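# Balance the firebrick flat on an upright drink can

## Task

Set the firebrick flat and level, resting on a broad face, on top of the drink can. The can must stand upright on the table and not on the golf mat, and nothing but the can may hold the brick up.

## Robot and tools

Robot: two arms, left_arm and right_arm, each a six-joint industrial arm ending in a four-digit hand (index, middle, ring, thumb) driven by sixteen small motors. The right arm has a right hand; the left arm has its mirror-image left hand. Calibrated bases in the scene frame: left_arm (-0.067, +0.468, +0.046) m, right_arm (+0.030, -0.326, +0.046) m, both turned only slightly about z.

Frames. Scene frame: origin at table-top height halfway between the nominal bases, +z up, +x out over the table, left_arm toward +y. The fixed cameras and the table use this frame. Each arm reports its hand point position (m), quaternion wxyz and velocities in its own base frame. Motion offsets are expressed in the axes of that arm's current Hand target. Hand point axes on the right hand: +z along straightened fingers toward the tips, +x across the palm away from the thumb, +y outward from the palm face (the palm surface sits at y = -0.062 m). On the left hand +x points toward the thumb instead. A rigid mast behind the palm side of the wrist can strike objects.

One row = 48 numbers, each in [-1, 1], always covering both arms even when only one moves: left dx, dy, dz, rx, ry, rz; left sixteen hand motors; left current_limit, speed; then the same 24 for the right arm. The six pose numbers are an offset from that arm's Hand target as it stood when the action (or move) began, not an absolute pose; every row in an action counts from that same start, so repeating an offset in a new call moves further. Scale: 1.0 = 0.6 m for dx, dy, dz, and 1.0 = 180 degrees for the rotation vector (rx, ry, rz). All zeros re-requests the current Hand target. Commanded orientation is clipped each step to within 32 degrees of the measured one.

Hand motor order: index_abd, index_mcp, index_pip, index_dip, middle_abd, middle_mcp, middle_pip, middle_dip, ring_abd, ring_mcp, ring_pip, ring_dip, thumb_cmc, thumb_axl, thumb_mcp, thumb_ipl. These are absolute goal angles, scaled linearly between each hinge's two stops; moving toward -1 curls or swings the digit. Straight values: _abd 0.00, _mcp +0.75, _pip +0.58, _dip +0.70, thumb_cmc +0.71, thumb_axl +0.68, thumb_mcp +0.23, thumb_ipl +0.17. A 0 is a real goal, so to leave a hand unchanged send back its hand_goal, hand_current_limit and hand_speed. current_limit maps -1..+1 to 0..550 mA (floor 11 mA); speed sets goal slew at (speed+1)/2 of 8.5 rad/s. Start values: +0.4 and -0.6; last written values persist. A finger only squeezes while its goal lies past the object surface.

Tools.
execute_actions(actions, cameras): actions is a list of actions; each action holds up to 15 rows, one per 1/30 s step, and a short list repeats its final row to fill 15 steps. An empty list returns state plus images.
move(target, speed, blend, stop_force, zero, blocking, cameras): target is one 48-number row or up to 15 rows, all offsets from the same starting Hand targets; straight-line paths, shared 10 s cap. speed in m/s, 0.002 to 3.6, default 0.25 (turns up to twice that in rad/s), one value or one per target. blend in m rounds corners (0 = stop at each). stop_force in N, 3 to 120, ends an arm's path when its wrist sensor feels that much push; unreliable when the hand rotates, and omit it when backing away from contact. zero (default true) re-zeros before moving. blocking=false returns after about 0.5 s, not allowed with stop_force. Paths ignore obstacles and the other arm; avoid routing near an arm's own base.
wait(seconds 0 to 10, cameras); stop(cameras) brakes a running move; zoom_image(camera, region [x0,y0,x1,y1], at most 504x504 px, newest image only); zero_wrist_force(arm); read_manual(section); finished_scene(scene) ends the scene irreversibly.
Cameras: cam_high, cam_low (896x504), cam_left_wrist, cam_right_wrist (616x616 fisheye).

Results. Per arm: end_effector_position, quaternion, velocities (omitted when joint velocities are 'within noise'), Hand target (the pose the next offset counts from; the hand often rests a bit short), joint positions and torques, Wrist force/torque along hand point axes plus the peak since last shown. Per hand, in motor order: hand_goal, hand_measured, hand_current_ma, hand_state (moving, goal, blocked, overload), hand_current_limit, hand_speed. move adds a 'move:' line: done, off_target, moving, held or fault, and limits=paced (pose clipped) or limits=held (steps withheld). Neither done nor off_target proves contact or its absence.

Avoid. The arms are stiff: aiming even slightly beyond a firm surface can trigger a fault. Contact torque at the joint limits (142 N m for the big joints, about 18 N m for the wrists) or about 150 N of outside force stops that arm for 10 s; wrists manage only about 11.7 N m of extra effort, and held weight counts. A hand motor running at 495 mA or more for 5 s shuts off for 10 s. Motors that reach 85 °C lock the arm for 30 to 60 s (warning line at 70 °C). After a HAND FAULT line, later motion calls in that reply are skipped. Do not let the arms or hands press on each other. Do not drop the brick or can, release them while moving, slam or shove hard, or let anything leave the table. Approach contacts slowly and back off with a target on the far side of the hand point.

Each tool is called as name([rows], argument=value, ...), one row to a line, values as JSON.

## Session

execute_actions(actions=[])

Scene clock: 0.00 s.
left_arm: end_effector_position=(+0.5058, -0.5078, +0.1668) hand_goal=(+0.000, +0.754, +0.576, +0.696, +0.000, +0.754, +0.576, +0.696, +0.000, +0.754, +0.576, +0.696, +0.714, +0.678, +0.226, +0.168) hand_measured=(+0.000, +0.754, +0.576, +0.696, +0.000, +0.754, +0.576, +0.696, +0.000, +0.754, +0.576, +0.696, +0.714, +0.678, +0.226, +0.168) hand_current_ma=(+0, +0, +0, +0, +0, +0, +0, +0, +0, +0, +0, +0, +0, +0, +0, +0) hand_state=(goal, goal, goal, goal, goal, goal, goal, goal, goal, goal, goal, goal, goal, goal, goal, goal) hand_current_limit=0.40 hand_speed=-0.60 end_effector_quat_wxyz=(+0.052, +0.390, +0.919, -0.016) | right_arm: end_effector_position=(+0.5393, -0.1853, +0.1030) hand_goal=(+0.000, +0.754, +0.576, +0.696, +0.000, +0.754, +0.576, +0.696, +0.000, +0.754, +0.576, +0.696, +0.714, +0.678, +0.226, +0.168) hand_measured=(+0.000, +0.754, +0.576, +0.696, +0.000, +0.754, +0.576, +0.696, +0.000, +0.754, +0.576, +0.696, +0.714, +0.678, +0.226, +0.168) hand_current_ma=(+0, +0, +0, +0, +0, +0, +0, +0, +0, +0, +0, +0, +0, +0, +0, +0) hand_state=(goal, goal, goal, goal, goal, goal, goal, goal, goal, goal, goal, goal, goal, goal, goal, goal) hand_current_limit=0.40 hand_speed=-0.60 end_effector_quat_wxyz=(-0.223, +0.936, -0.151, -0.228)
Joint positions: left_arm=[2.419 -2.162 -1.316 -1.126 1.573 -1.491] | right_arm=[-0.515 -0.937 1.312 -1.34 -1.323 1.297]
Joint velocities: within noise
Joint torques (N m): no reading
Motor temperatures (°C): left_arm=[25 29 30 33 34 30] | right_arm=[27 28 28 35 37 32]
Wrist force (N): no reading
Wrist torque (N m): no reading
Wrist force, peak (N): no reading
Hand target: left_arm +0.5058, -0.5078, +0.1668; +0.052, +0.390, +0.919, -0.016 | right_arm +0.5393, -0.1853, +0.1030; -0.223, +0.936, -0.151, -0.228

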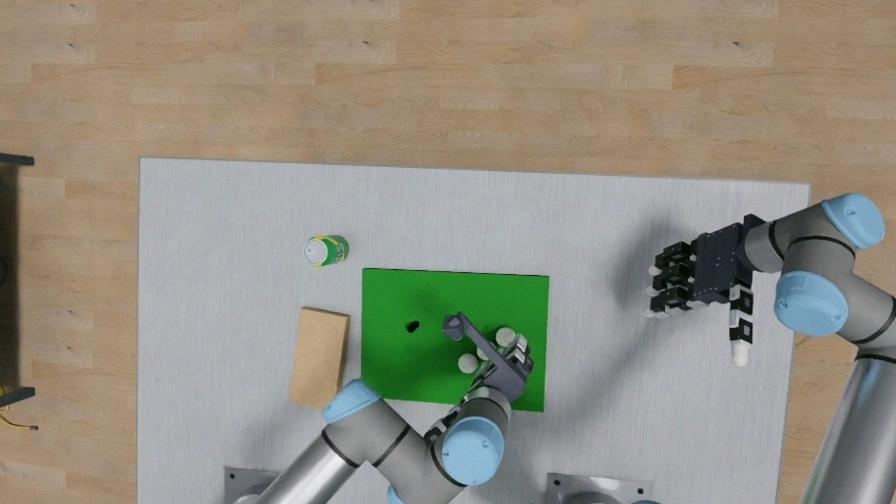

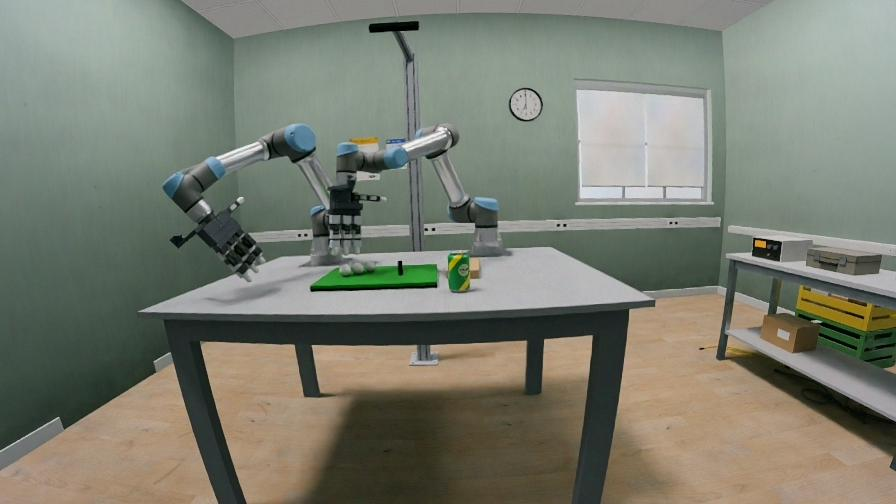

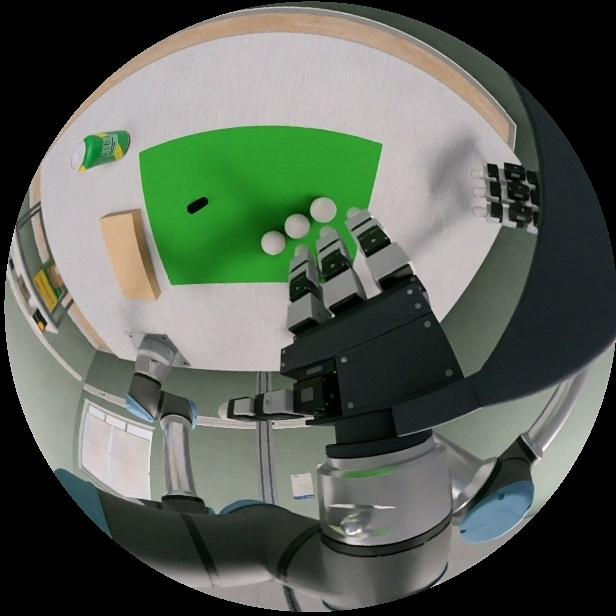

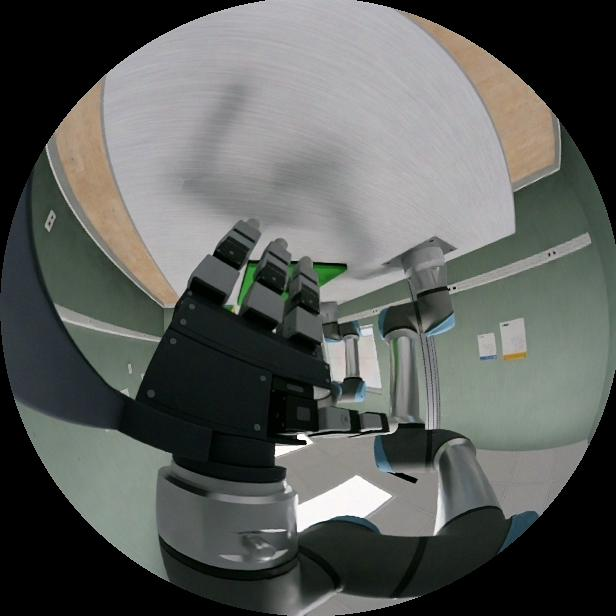

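zoom_image(camera="cam_high", region=[240, 210, 440, 430])

zoom_image(camera="cam_low", region=[300, 180, 520, 310])

zoom_image(camera="cam_left_wrist", region=[40, 80, 340, 380])

Scaled by 2.291 from the camera's 896x504 image, which has a finer 1280x720 frame.

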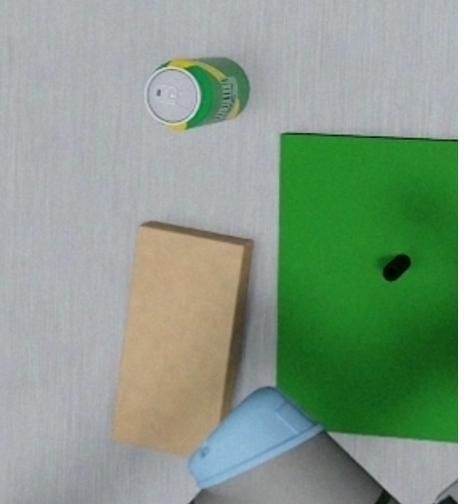

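Scaled by 2.291 from the camera's 896x504 image, which has a finer 1280x720 frame.

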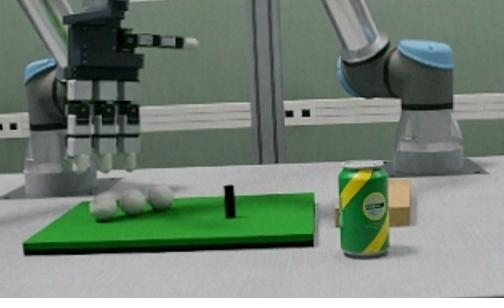

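Scaled by 1.680 from the camera's 616x616 image, which has a finer 880x880 frame.

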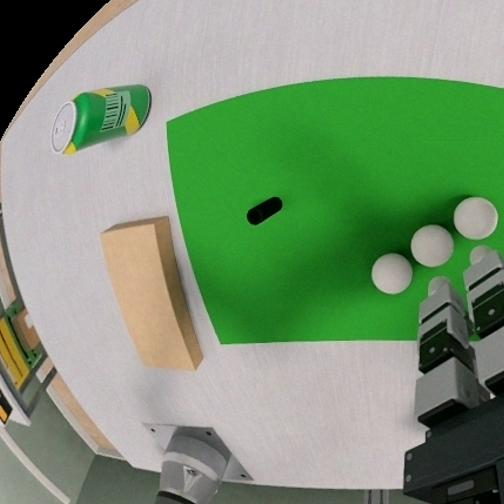

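zoom_image(camera="cam_high", region=[400, 280, 600, 480])

zoom_image(camera="cam_high", region=[620, 180, 860, 400])

Scaled by 2.520 from the camera's 896x504 image, which has a finer 1280x720 frame.

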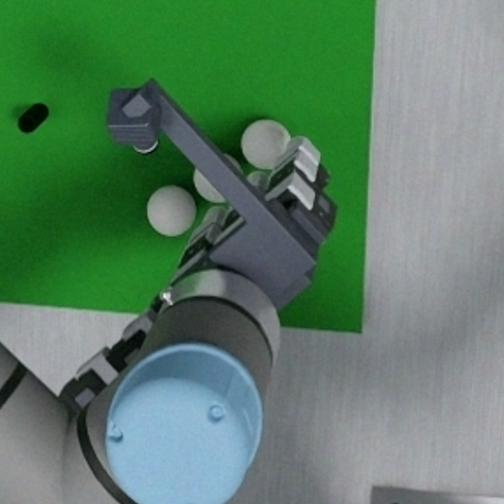

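Scaled by 2.100 from the camera's 896x504 image, which has a finer 1280x720 frame.

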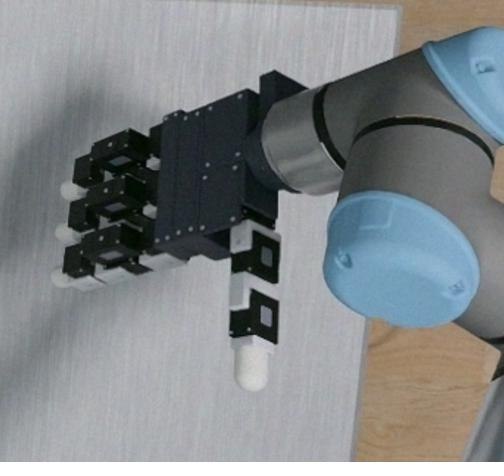

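move([
  [-0.036,0.0037,-0.331,0,0,0, 0,1,1,0.7,0,1,1,0.7,0,1,1,0.7,0.714,0.678,0.226,0.168,0.4,-0.6, -0.1235,-0.0873,-0.1995,0,0,0, 0,1,1,0.7,0,1,1,0.7,0,1,1,0.7,0.714,0.678,0.226,0.168,0.4,-0.6],
  [0.581,0.611,-0.274,-0.0856,-0.358,0.710, 0,1,1,0.7,0,1,1,0.7,0,1,1,0.7,0.714,0.678,0.226,0.168,0.4,-0.6, -0.2515,-0.2333,-0.161,0.154,-0.2246,0.834, 0,1,1,0.7,0,1,1,0.7,0,1,1,0.7,0.714,0.678,0.226,0.168,0.4,-0.6],
], speed=[0.25,0.4], blend=[0.05,0], cameras=["all"])

Scene clock: 210.93 s.
left_arm: end_effector_position=(+0.5152, +0.0079, +0.2967) hand_goal=(+0.000, +1.000, +1.000, +0.700, +0.000, +1.000, +1.000, +0.700, +0.000, +1.000, +1.000, +0.700, +0.714, +0.678, +0.226, +0.168) hand_measured=(+0.000, +1.000, +0.998, +0.698, +0.000, +1.000, +0.998, +0.698, +0.000, +1.000, +0.998, +0.698, +0.720, +0.678, +0.224, +0.168) hand_current_ma=(+0, +0, +0, +0, +0, +0, +0, +0, +0, +0, +0, +0, +0, +0, +0, +0) hand_state=(goal, goal, goal, goal, goal, goal, goal, goal, goal, goal, goal, goal, goal, goal, goal, goal) hand_current_limit=0.40 hand_speed=-0.60 end_effector_quat_wxyz=(+0.461, +0.885, -0.065, -0.034) | right_arm: end_effector_position=(+0.4993, -0.0853, +0.3032) hand_goal=(+0.000, +1.000, +1.000, +0.700, +0.000, +1.000, +1.000, +0.700, +0.000, +1.000, +1.000, +0.700, +0.714, +0.678, +0.226, +0.168) hand_measured=(+0.000, +1.000, +0.998, +0.698, +0.000, +1.000, +0.998, +0.696, +0.000, +1.000, +0.998, +0.698, +0.718, +0.678, +0.224, +0.168) hand_current_ma=(+0, +0, +0, +0, +0, +0, +0, +0, +0, +0, +0, +0, +1, +0, +0, +0) hand_state=(goal, goal, goal, goal, goal, goal, goal, goal, goal, goal, goal, goal, goal, goal, goal, goal) hand_current_limit=0.40 hand_speed=-0.60 end_effector_quat_wxyz=(+0.029, +0.057, +0.885, +0.461)
Joint positions: left_arm=[3.809 -1.881 -1.617 -2.019 0.973 2.645] | right_arm=[-0.863 -1.348 1.72 -1.179 -0.919 3.707]
Joint torques (N m): left_arm=[-7.16 21.92 28.96 -0.83 1.7 1.12] | right_arm=[-9.63 -39.3 -9.49 -2.58 3.9 2.5]
Wrist force (N): left_arm=[-0.2 0.4 0.7] | right_arm=[0.2 2.4 0.5]
Wrist torque (N m): left_arm=[-0.15 0.17 -0.21] | right_arm=[0.15 -0.02 -0.08]
Wrist force, peak (N): left_arm=[-0.7 -0.6 -1.0] | right_arm=[1.1 2.7 0.3]
Hand target: left_arm +0.5152, +0.0080, +0.2967; +0.461, +0.885, -0.065, -0.034 | right_arm +0.4993, -0.0853, +0.3032; +0.029, +0.057, +0.885, +0.461
Off the commanded pose: left_arm 0.000 m, 0 deg | right_arm 0.000 m, 0 deg.
move: done

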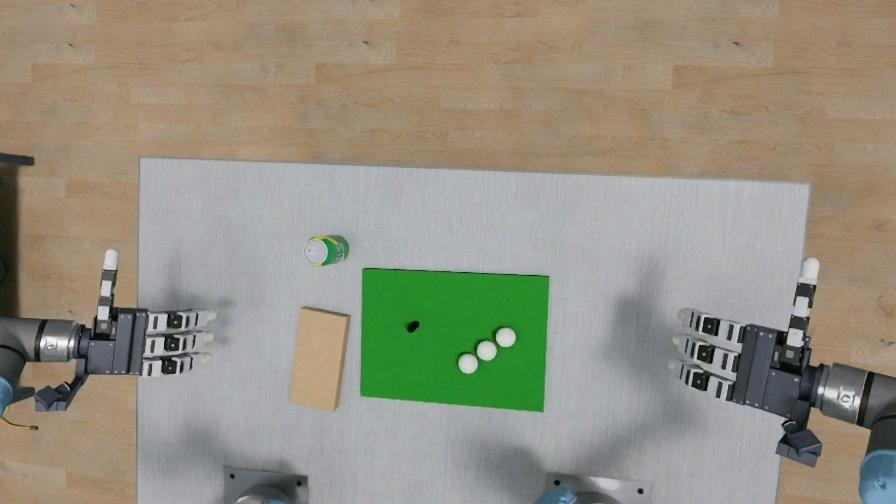

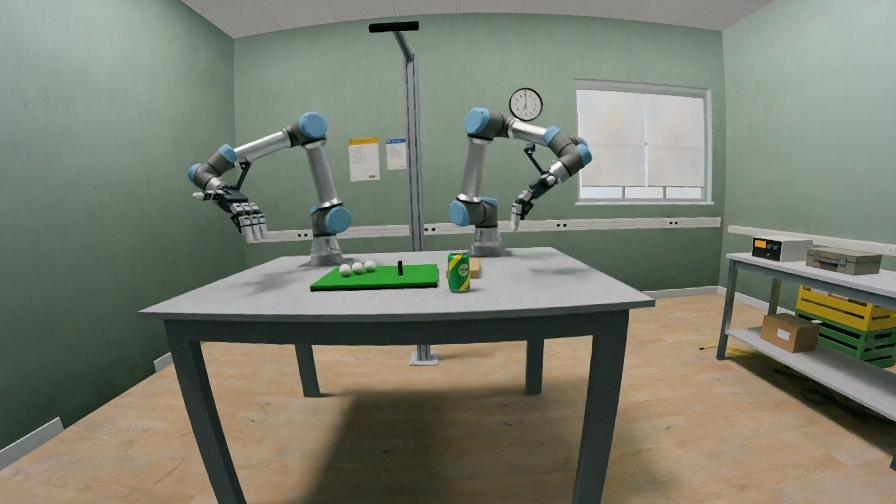

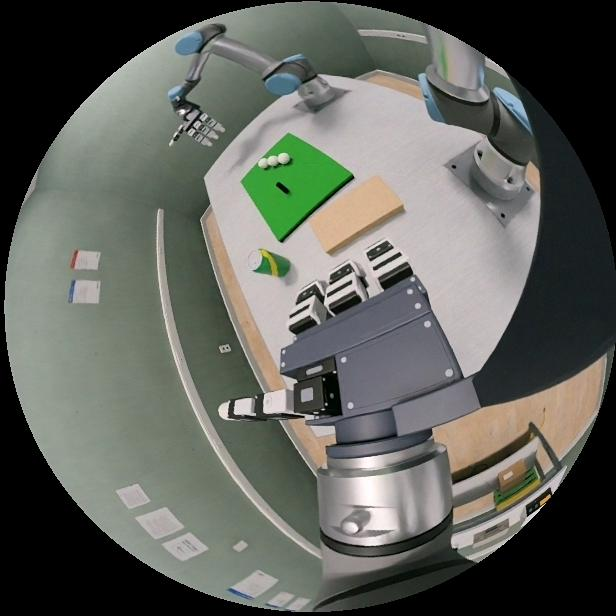

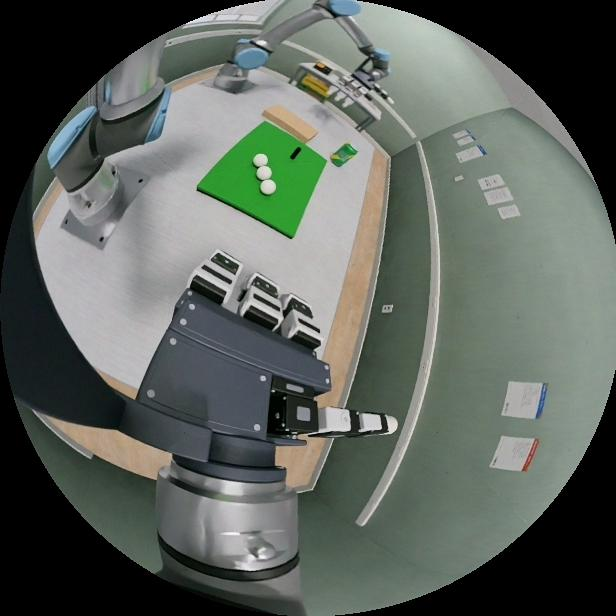

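zoom_image(camera="cam_high", region=[270, 220, 470, 420])

zoom_image(camera="cam_high", region=[30, 230, 230, 430])

zoom_image(camera="cam_high", region=[650, 250, 850, 450])

Scaled by 2.520 from the camera's 896x504 image, which has a finer 1280x720 frame.

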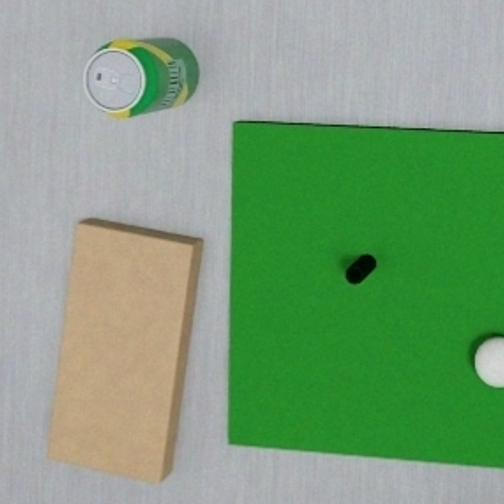

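Scaled by 2.520 from the camera's 896x504 image, which has a finer 1280x720 frame.

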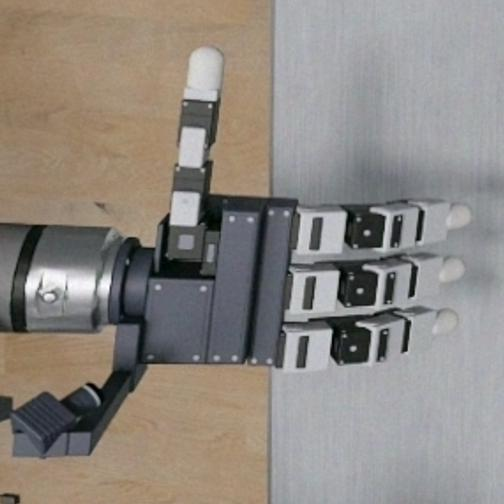

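Scaled by 2.520 from the camera's 896x504 image, which has a finer 1280x720 frame.

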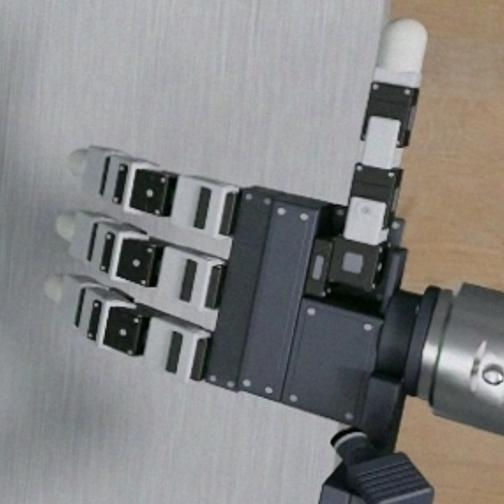

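move(target=[-0.0583,-0.06,0.205,0,0,0, 0,1,1,0.7,0,1,1,0.7,0,1,1,0.7,0.714,0.678,0.226,0.168,0.4,-0.6, 0.3415,0.505,0.721,0,0,0, 0,1,1,0.7,0,1,1,0.7,0,1,1,0.7,0.714,0.678,0.226,0.168,0.4,-0.6], speed=0.3, cameras=["all"])

zoom_image(camera="cam_high", region=[150, 220, 450, 430])

zoom_image(camera="cam_low", region=[360, 160, 620, 330])

Scene clock: 281.20 s.
left_arm: end_effector_position=(+0.4689, -0.0661, +0.1966) hand_goal=(+0.000, +1.000, +1.000, +0.700, +0.000, +1.000, +1.000, +0.700, +0.000, +1.000, +1.000, +0.700, +0.714, +0.678, +0.226, +0.168) hand_measured=(+0.000, +1.000, +0.998, +0.698, +0.000, +1.000, +0.998, +0.698, +0.000, +1.000, +0.998, +0.698, +0.720, +0.678, +0.224, +0.168) hand_current_ma=(+0, +0, +0, +0, +0, +0, +0, +0, +0, +0, +0, +0, +0, +0, +0, +0) hand_state=(goal, goal, goal, goal, goal, goal, goal, goal, goal, goal, goal, goal, goal, goal, goal, goal) hand_current_limit=0.40 hand_speed=-0.60 end_effector_quat_wxyz=(+0.461, +0.885, -0.065, -0.034) | right_arm: end_effector_position=(+0.3634, +0.4647, +0.3032) hand_goal=(+0.000, +1.000, +1.000, +0.700, +0.000, +1.000, +1.000, +0.700, +0.000, +1.000, +1.000, +0.700, +0.714, +0.678, +0.226, +0.168) hand_measured=(+0.000, +1.000, +0.998, +0.698, +0.000, +1.000, +0.998, +0.696, +0.000, +1.000, +0.998, +0.698, +0.720, +0.678, +0.224, +0.168) hand_current_ma=(+0, +0, +0, +0, +0, +0, +0, +0, +0, +0, +0, +0, +1, +0, +0, +0) hand_state=(goal, goal, goal, goal, goal, goal, goal, goal, goal, goal, goal, goal, goal, goal, goal, goal) hand_current_limit=0.40 hand_speed=-0.60 end_effector_quat_wxyz=(+0.029, +0.057, +0.885, +0.461)
Joint positions: left_arm=[3.748 -1.843 -1.968 -1.675 0.93 2.593] | right_arm=[0.292 -1.58 2.347 -2.863 -0.726 5.374]
Joint torques (N m): left_arm=[-6.92 17.25 6.06 2.49 -3.67 -1.38] | right_arm=[10.32 -6.35 -7.05 -5.23 -0.98 2.48]
Wrist force (N): left_arm=[-0.7 0.3 0.9] | right_arm=[0.4 2.1 0.6]
Wrist torque (N m): left_arm=[-0.20 0.23 -0.13] | right_arm=[0.10 -0.09 -0.06]
Wrist force, peak (N): left_arm=[-0.5 0.5 1.3] | right_arm=[1.0 2.9 0.8]
Hand target: left_arm +0.4689, -0.0661, +0.1966; +0.461, +0.885, -0.065, -0.034 | right_arm +0.3634, +0.4647, +0.3032; +0.029, +0.057, +0.885, +0.461
Off the commanded pose: left_arm 0.000 m, 0 deg | right_arm 0.000 m, 0 deg.
move: done

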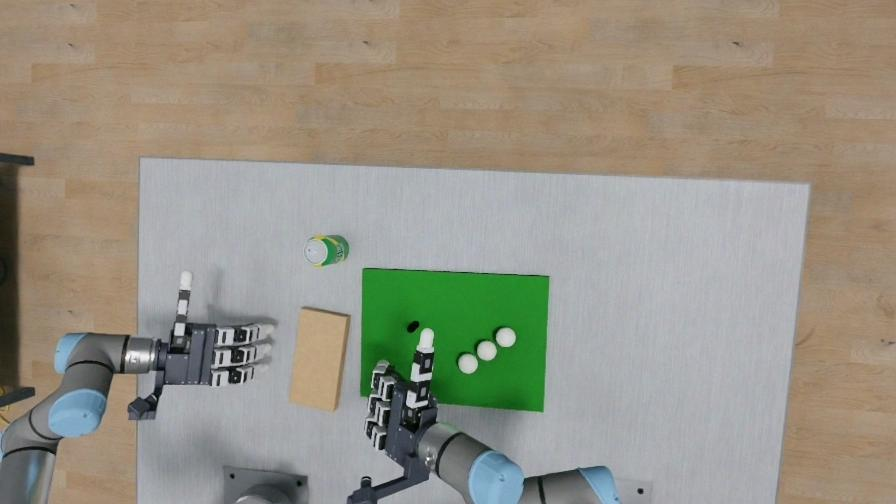

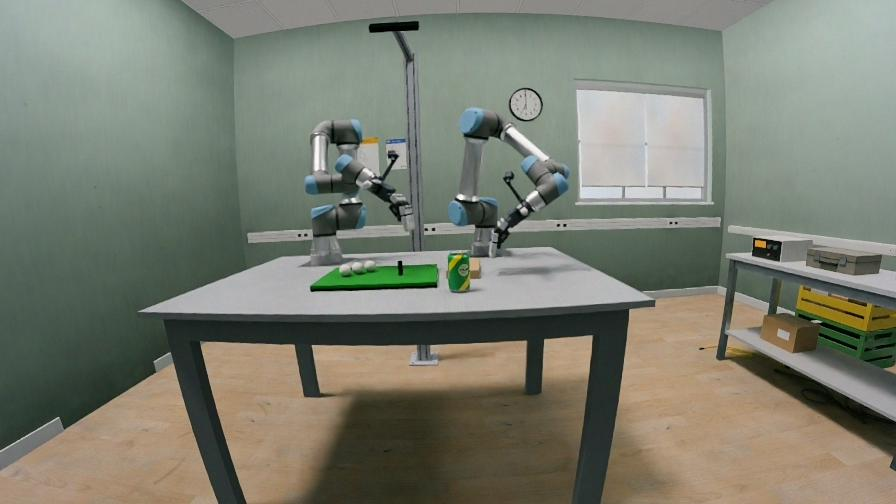

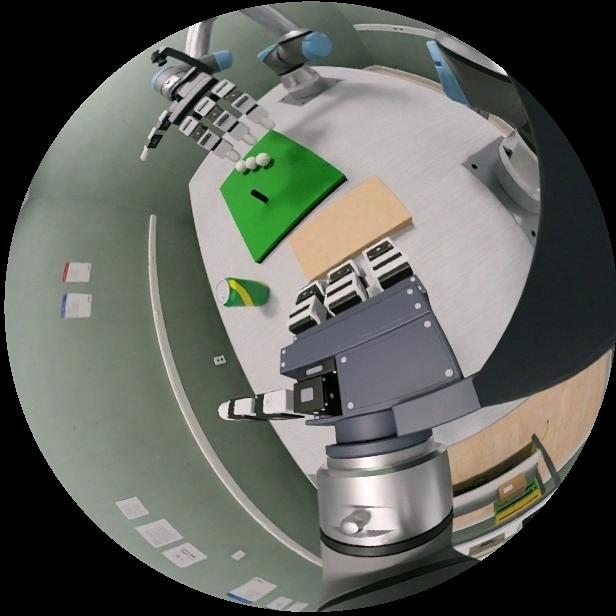

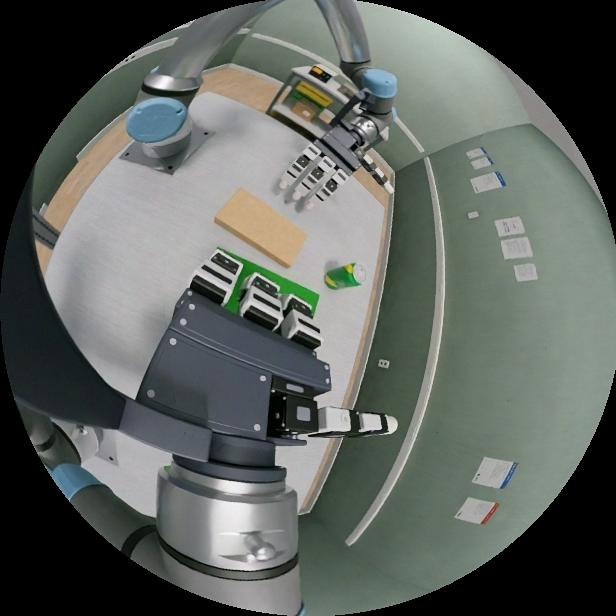

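Scaled by 1.680 from the camera's 896x504 image, which has a finer 1280x720 frame.

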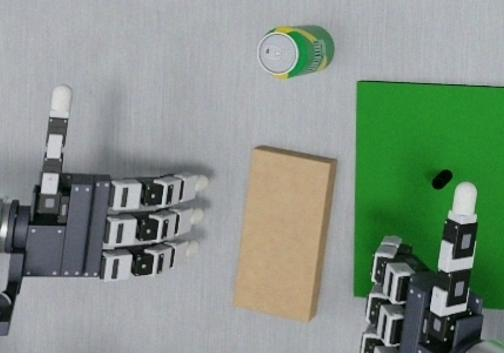

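Scaled by 1.938 from the camera's 896x504 image, which has a finer 1280x720 frame.

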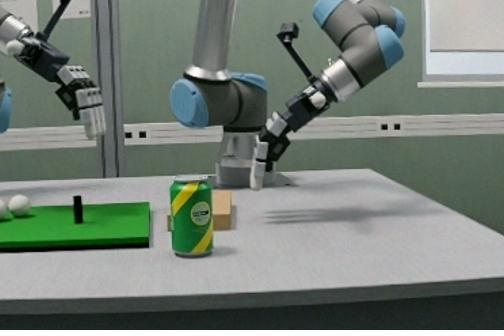

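move(target=[0,0,0,0,0.0114,-0.0080, 0,1,1,0.7,0,1,1,0.7,0,1,1,0.7,0.714,0.678,0.226,0.168,0.4,-0.6, 0.0283,-0.0695,0.1912,0,0.0055,-0.0038, 0,1,1,0.7,0,1,1,0.7,0,1,1,0.7,0.714,0.678,0.226,0.168,0.4,-0.6], speed=0.2, cameras=["cam_high","cam_low"])

zoom_image(camera="cam_high", region=[240, 280, 440, 430])

zoom_image(camera="cam_low", region=[400, 200, 560, 300])

Scene clock: 303.27 s.
left_arm: end_effector_position=(+0.4689, -0.0661, +0.1966) hand_goal=(+0.000, +1.000, +1.000, +0.700, +0.000, +1.000, +1.000, +0.700, +0.000, +1.000, +1.000, +0.700, +0.714, +0.678, +0.226, +0.168) hand_measured=(+0.000, +1.000, +0.998, +0.698, +0.000, +1.000, +0.998, +0.698, +0.000, +1.000, +0.998, +0.698, +0.720, +0.678, +0.224, +0.168) hand_current_ma=(+0, +0, +0, +0, +0, +0, +0, +0, +0, +0, +0, +0, +0, +0, +0, +0) hand_state=(goal, goal, goal, goal, goal, goal, goal, goal, goal, goal, goal, goal, goal, goal, goal, goal) hand_current_limit=0.40 hand_speed=-0.60 end_effector_quat_wxyz=(+0.461, +0.886, -0.046, -0.024) | right_arm: end_effector_position=(+0.3554, +0.5363, +0.2033) hand_goal=(+0.000, +1.000, +1.000, +0.700, +0.000, +1.000, +1.000, +0.700, +0.000, +1.000, +1.000, +0.700, +0.714, +0.678, +0.226, +0.168) hand_measured=(+0.000, +1.000, +0.998, +0.698, +0.000, +1.000, +0.998, +0.696, +0.000, +1.000, +0.998, +0.698, +0.720, +0.678, +0.224, +0.168) hand_current_ma=(+0, +0, +0, +0, +0, +0, +0, +0, +0, +0, +0, +0, +1, +0, +0, +0) hand_state=(goal, goal, goal, goal, goal, goal, goal, goal, goal, goal, goal, goal, goal, goal, goal, goal) hand_current_limit=0.40 hand_speed=-0.60 end_effector_quat_wxyz=(+0.024, +0.048, +0.886, +0.461)
Joint positions: left_arm=[3.761 -1.823 -2 -1.647 0.909 2.565] | right_arm=[0.464 -1.188 2.302 -3.341 -0.81 5.555]
Joint torques (N m): left_arm=[7.57 32.8 6.03 2.73 -3.71 -1.51] | right_arm=[10.92 -18.57 -22.65 -5.33 -1.08 2.53]
Wrist force (N): left_arm=[-0.3 0.4 1.1] | right_arm=[0.3 2.2 0.5]
Wrist torque (N m): left_arm=[-0.18 0.19 -0.11] | right_arm=[0.11 -0.08 -0.07]
Wrist force, peak (N): left_arm=[-0.7 0.2 1.2] | right_arm=[0.5 2.6 -0.1]
Hand target: left_arm +0.4689, -0.0661, +0.1966; +0.461, +0.886, -0.046, -0.024 | right_arm +0.3554, +0.5363, +0.2033; +0.024, +0.048, +0.886, +0.461
Off the commanded pose: left_arm 0.000 m, 0 deg | right_arm 0.000 m, 0 deg.
move: done
Images, in order (width x height): cam_high 896x504, cam_low 896x504.

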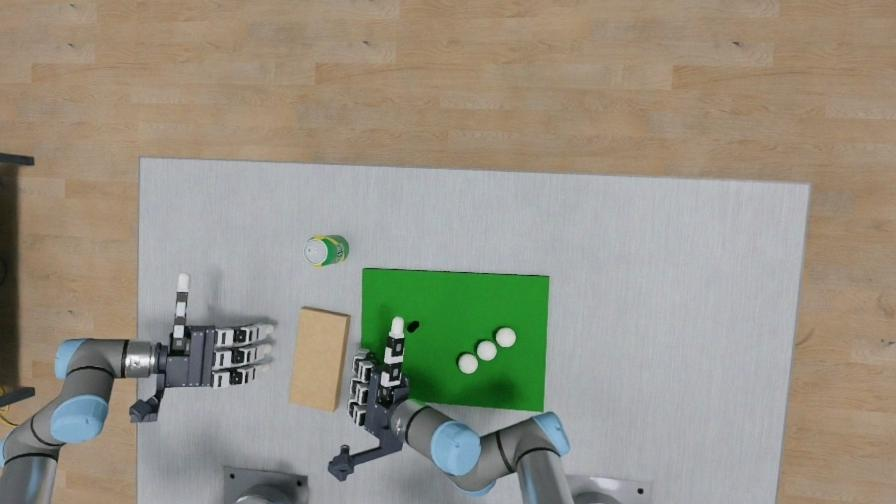

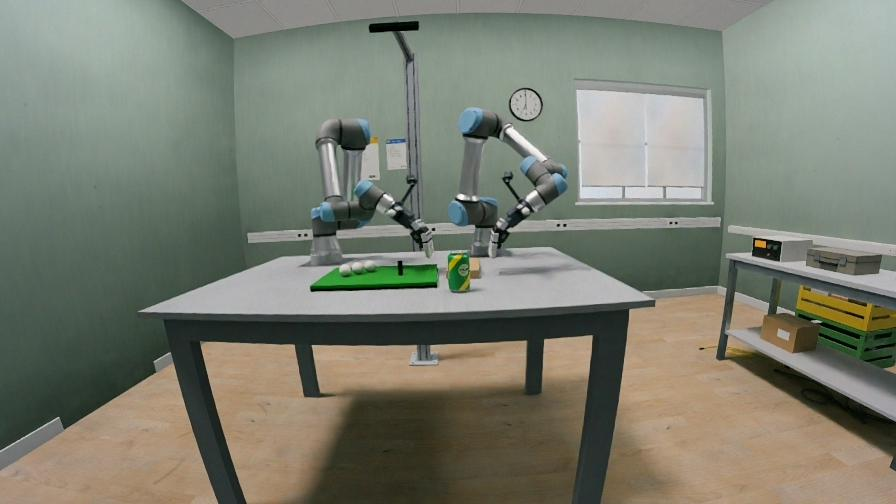

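Scaled by 2.520 from the camera's 896x504 image, which has a finer 1280x720 frame.

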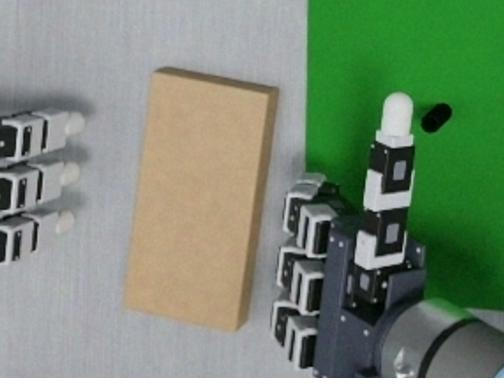

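Scaled by 3.150 from the camera's 896x504 image, which has a finer 1280x720 frame.

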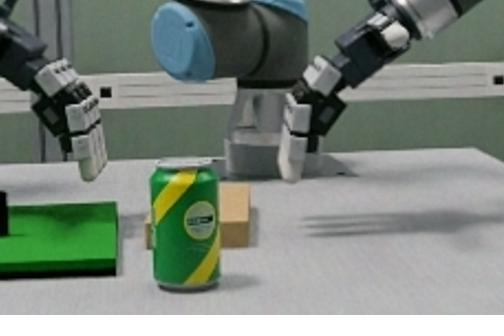

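move([
  [0,-0.0341,0.0239,0,0,0, 0,1,1,0.7,0,1,1,0.7,0,1,1,0.7,0.714,0.678,0.226,0.168,0.4,-0.6, 0,-0.0341,0.0239,0,0,0, 0,1,1,0.7,0,1,1,0.7,0,1,1,0.7,0.714,0.678,0.226,0.168,0.4,-0.6],
  [0,-0.1297,0.0909,0,0,0, 0,1,1,0.7,0,1,1,0.7,0,1,1,0.7,0.714,0.678,0.226,0.168,0.4,-0.6, 0,-0.1297,0.0909,0,0,0, 0,1,1,0.7,0,1,1,0.7,0,1,1,0.7,0.714,0.678,0.226,0.168,0.4,-0.6],
], speed=[0.06,0.02], stop_force=5, cameras=["cam_high","cam_low"])

zoom_image(camera="cam_low", region=[400, 200, 560, 300])

zoom_image(camera="cam_high", region=[240, 280, 440, 430])

Scene clock: 319.20 s.
left_arm: end_effector_position=(+0.4689, -0.0662, +0.1347) hand_goal=(+0.000, +1.000, +1.000, +0.700, +0.000, +1.000, +1.000, +0.700, +0.000, +1.000, +1.000, +0.700, +0.714, +0.678, +0.226, +0.168) hand_measured=(-0.002, +0.996, +1.000, +0.704, -0.002, +0.998, +1.000, +0.702, -0.002, +1.000, +1.000, +0.702, +0.720, +0.678, +0.224, +0.168) hand_current_ma=(+0, +0, +0, +0, +0, +0, +0, +0, +0, +0, +0, +0, +1, +0, +0, +0) hand_state=(goal, goal, goal, goal, goal, goal, goal, goal, goal, goal, goal, goal, goal, goal, goal, goal) hand_current_limit=0.40 hand_speed=-0.60 end_effector_quat_wxyz=(+0.461, +0.886, -0.046, -0.024) | right_arm: end_effector_position=(+0.3553, +0.5363, +0.1557) hand_goal=(+0.000, +1.000, +1.000, +0.700, +0.000, +1.000, +1.000, +0.700, +0.000, +1.000, +1.000, +0.700, +0.714, +0.678, +0.226, +0.168) hand_measured=(+0.000, +0.998, +1.000, +0.698, +0.000, +0.998, +1.000, +0.700, +0.000, +0.998, +1.000, +0.700, +0.720, +0.678, +0.224, +0.168) hand_current_ma=(+0, +0, +0, +0, +0, +0, +0, +0, +0, +0, +0, +0, +1, +0, +0, +0) hand_state=(goal, goal, goal, goal, goal, goal, goal, goal, goal, goal, goal, goal, goal, goal, goal, goal) hand_current_limit=0.40 hand_speed=-0.60 end_effector_quat_wxyz=(+0.024, +0.048, +0.886, +0.461)
Joint positions: left_arm=[3.761 -1.935 -2.055 -1.479 0.909 2.565] | right_arm=[0.465 -1.048 2.309 -3.488 -0.811 5.555]
Joint torques (N m): left_arm=[-7.05 35.26 24 -0.6 1.96 -0.74] | right_arm=[2.32 -38.96 -10.69 -0.86 -0.09 0.49]
Wrist force (N): left_arm=[-0.2 2.7 -1.0] | right_arm=[0.7 5.3 -2.2]
Wrist torque (N m): left_arm=[-0.10 0.22 -0.07] | right_arm=[0.34 0.00 0.05]
Wrist force, peak (N): left_arm=[-1.7 15.0 -15.4] | right_arm=[1.1 9.5 -6.5]
Hand target: left_arm +0.4689, -0.0662, +0.1347; +0.461, +0.886, -0.046, -0.024 (not the last commanded pose) | right_arm +0.3553, +0.5363, +0.1557; +0.024, +0.048, +0.886, +0.461 (not the last commanded pose)
Off the commanded pose: left_arm 0.033 m, 0 deg | right_arm 0.048 m, 0 deg.
move: contact (left_arm, right_arm); path passed 1 of 2 targets
Images, in order (width x height): cam_high 896x504, cam_low 896x504.

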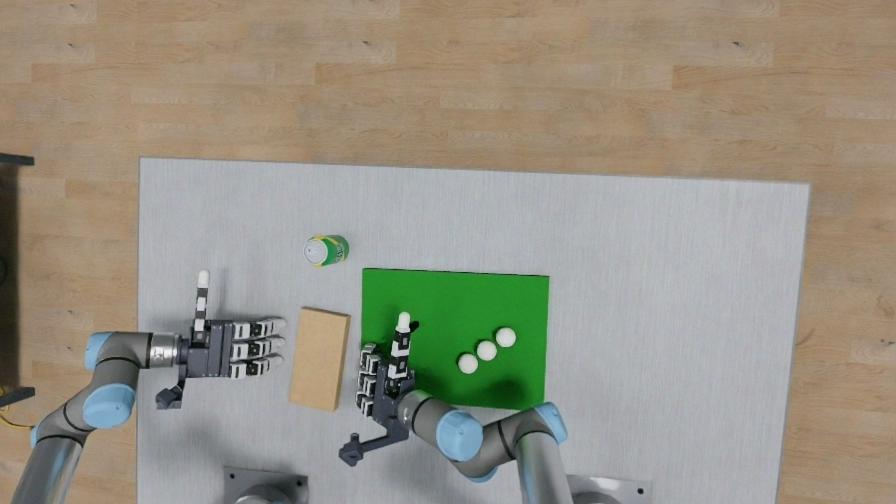

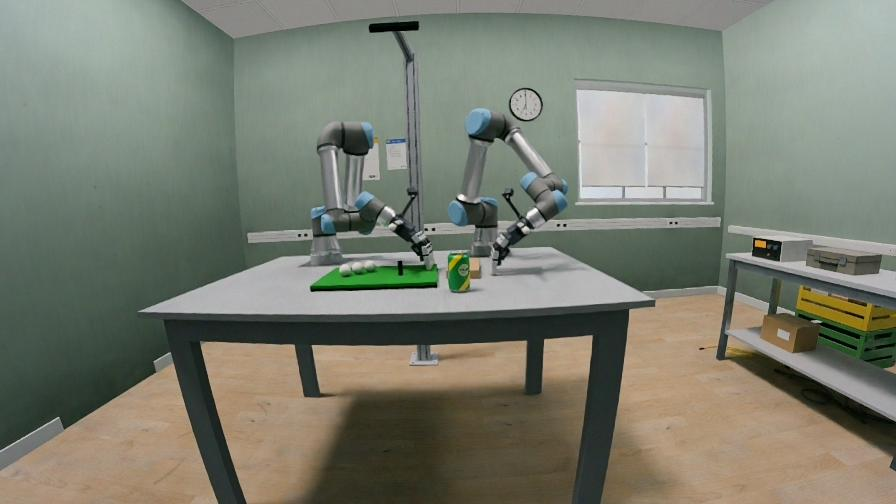

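Scaled by 3.150 from the camera's 896x504 image, which has a finer 1280x720 frame.

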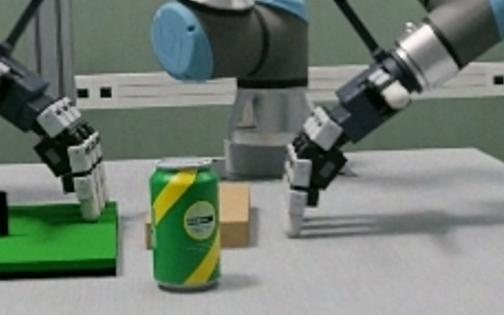

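Scaled by 2.520 from the camera's 896x504 image, which has a finer 1280x720 frame.

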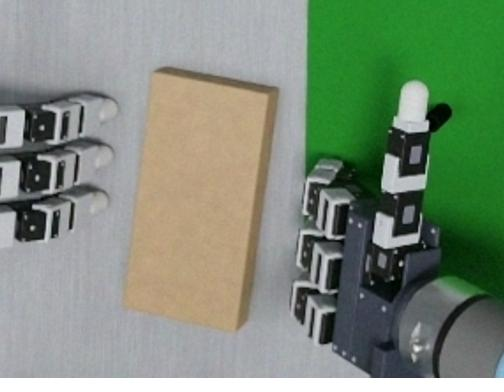

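move(target=[-0.0133,0.073,0.0405,0,0,0, 0,1,1,0.7,0,1,1,0.7,0,1,1,0.7,0.714,0.678,0.226,0.168,0.4,-0.6, 0,0.054,0.0538,0,0,0, 0,1,1,0.7,0,1,1,0.7,0,1,1,0.7,0.714,0.678,0.226,0.168,0.4,-0.6], speed=0.08, cameras=["all"])

zoom_image(camera="cam_high", region=[240, 280, 440, 430])

zoom_image(camera="cam_right_wrist", region=[150, 150, 400, 400])

zoom_image(camera="cam_left_wrist", region=[200, 150, 450, 400])

Scene clock: 333.67 s.
left_arm: end_effector_position=(+0.4563, -0.1100, +0.1566) hand_goal=(+0.000, +1.000, +1.000, +0.700, +0.000, +1.000, +1.000, +0.700, +0.000, +1.000, +1.000, +0.700, +0.714, +0.678, +0.226, +0.168) hand_measured=(-0.002, +1.000, +1.000, +0.702, -0.002, +1.000, +1.000, +0.712, +0.000, +1.000, +1.000, +0.724, +0.720, +0.678, +0.224, +0.168) hand_current_ma=(+0, +0, +0, +0, +0, +0, +0, +3, +0, +0, +0, +9, +1, +0, +0, +0) hand_state=(goal, goal, goal, goal, goal, goal, goal, goal, goal, goal, goal, blocked, goal, goal, goal, goal) hand_current_limit=0.40 hand_speed=-0.60 end_effector_quat_wxyz=(+0.461, +0.886, -0.046, -0.024) | right_arm: end_effector_position=(+0.3601, +0.5809, +0.1637) hand_goal=(+0.000, +1.000, +1.000, +0.700, +0.000, +1.000, +1.000, +0.700, +0.000, +1.000, +1.000, +0.700, +0.714, +0.678, +0.226, +0.168) hand_measured=(+0.000, +1.000, +1.000, +0.700, +0.000, +1.000, +1.000, +0.700, +0.000, +1.000, +1.000, +0.702, +0.720, +0.678, +0.224, +0.168) hand_current_ma=(+0, +0, +0, +0, +0, +0, +0, +0, +0, +0, +0, +0, +1, +0, +0, +0) hand_state=(goal, goal, goal, goal, goal, goal, goal, goal, goal, goal, goal, goal, goal, goal, goal, goal) hand_current_limit=0.40 hand_speed=-0.60 end_effector_quat_wxyz=(+0.024, +0.048, +0.886, +0.461)
Joint positions: left_arm=[3.698 -1.844 -2.12 -1.468 0.867 2.505] | right_arm=[0.55 -1.015 2.197 -3.469 -0.865 5.644]
Joint torques (N m): left_arm=[-7.69 32.23 4.87 1.19 -5.23 -1.72] | right_arm=[9.61 -22.55 -21.4 -1.14 -1.23 2.68]
Wrist force (N): left_arm=[-0.1 -5.5 -0.9] | right_arm=[0.5 2.5 0.6]
Wrist torque (N m): left_arm=[0.41 0.12 0.18] | right_arm=[0.13 -0.06 -0.07]
Wrist force, peak (N): left_arm=[-0.5 -7.1 -1.0] | right_arm=[0.8 5.3 -2.6]
Hand target: left_arm +0.4563, -0.1101, +0.1566; +0.461, +0.886, -0.046, -0.024 | right_arm +0.3601, +0.5811, +0.1637; +0.024, +0.048, +0.886, +0.461
Off the commanded pose: left_arm 0.000 m, 0 deg | right_arm 0.000 m, 0 deg.
move: done

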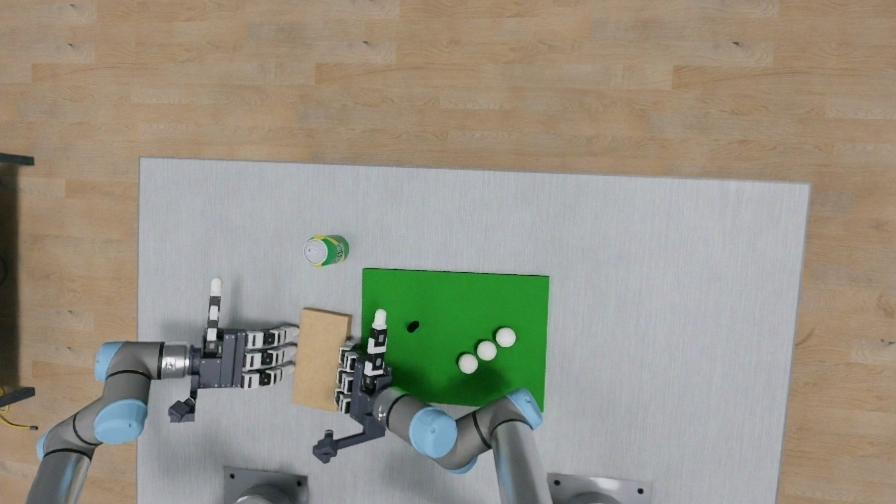

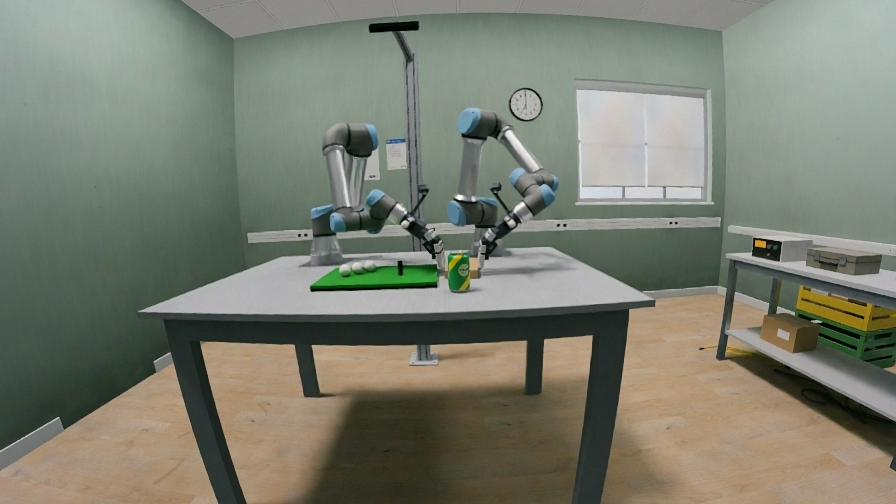

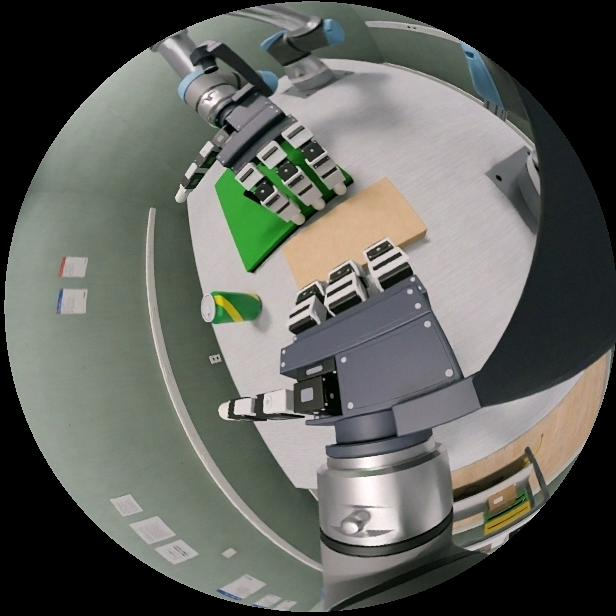

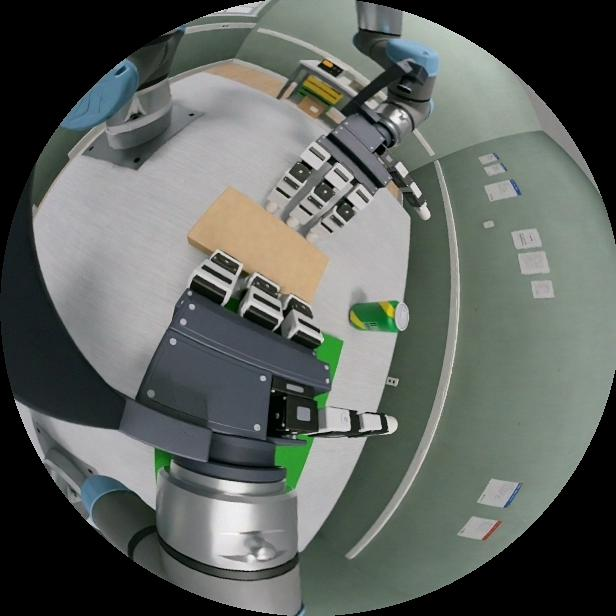

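Scaled by 2.520 from the camera's 896x504 image, which has a finer 1280x720 frame.

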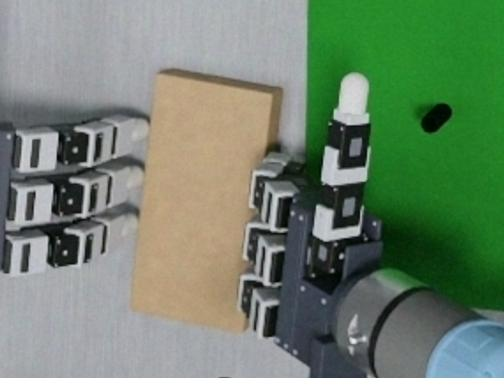

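Scaled by 2.016 from the camera's 616x616 image, which has a finer 880x880 frame.

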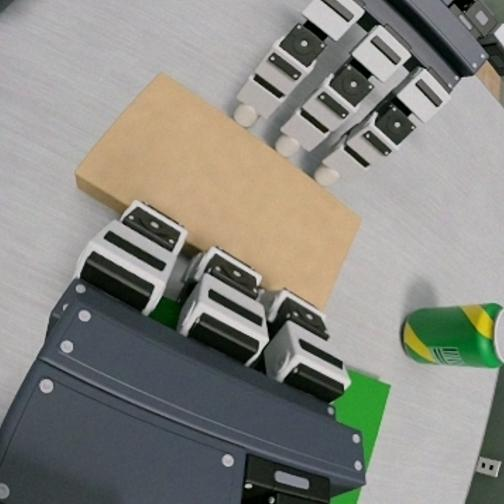

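Scaled by 2.016 from the camera's 616x616 image, which has a finer 880x880 frame.

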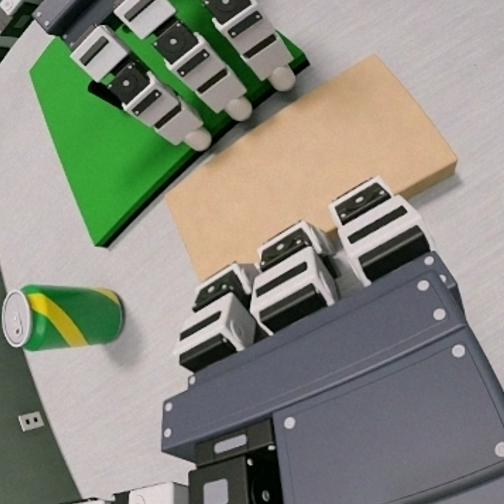

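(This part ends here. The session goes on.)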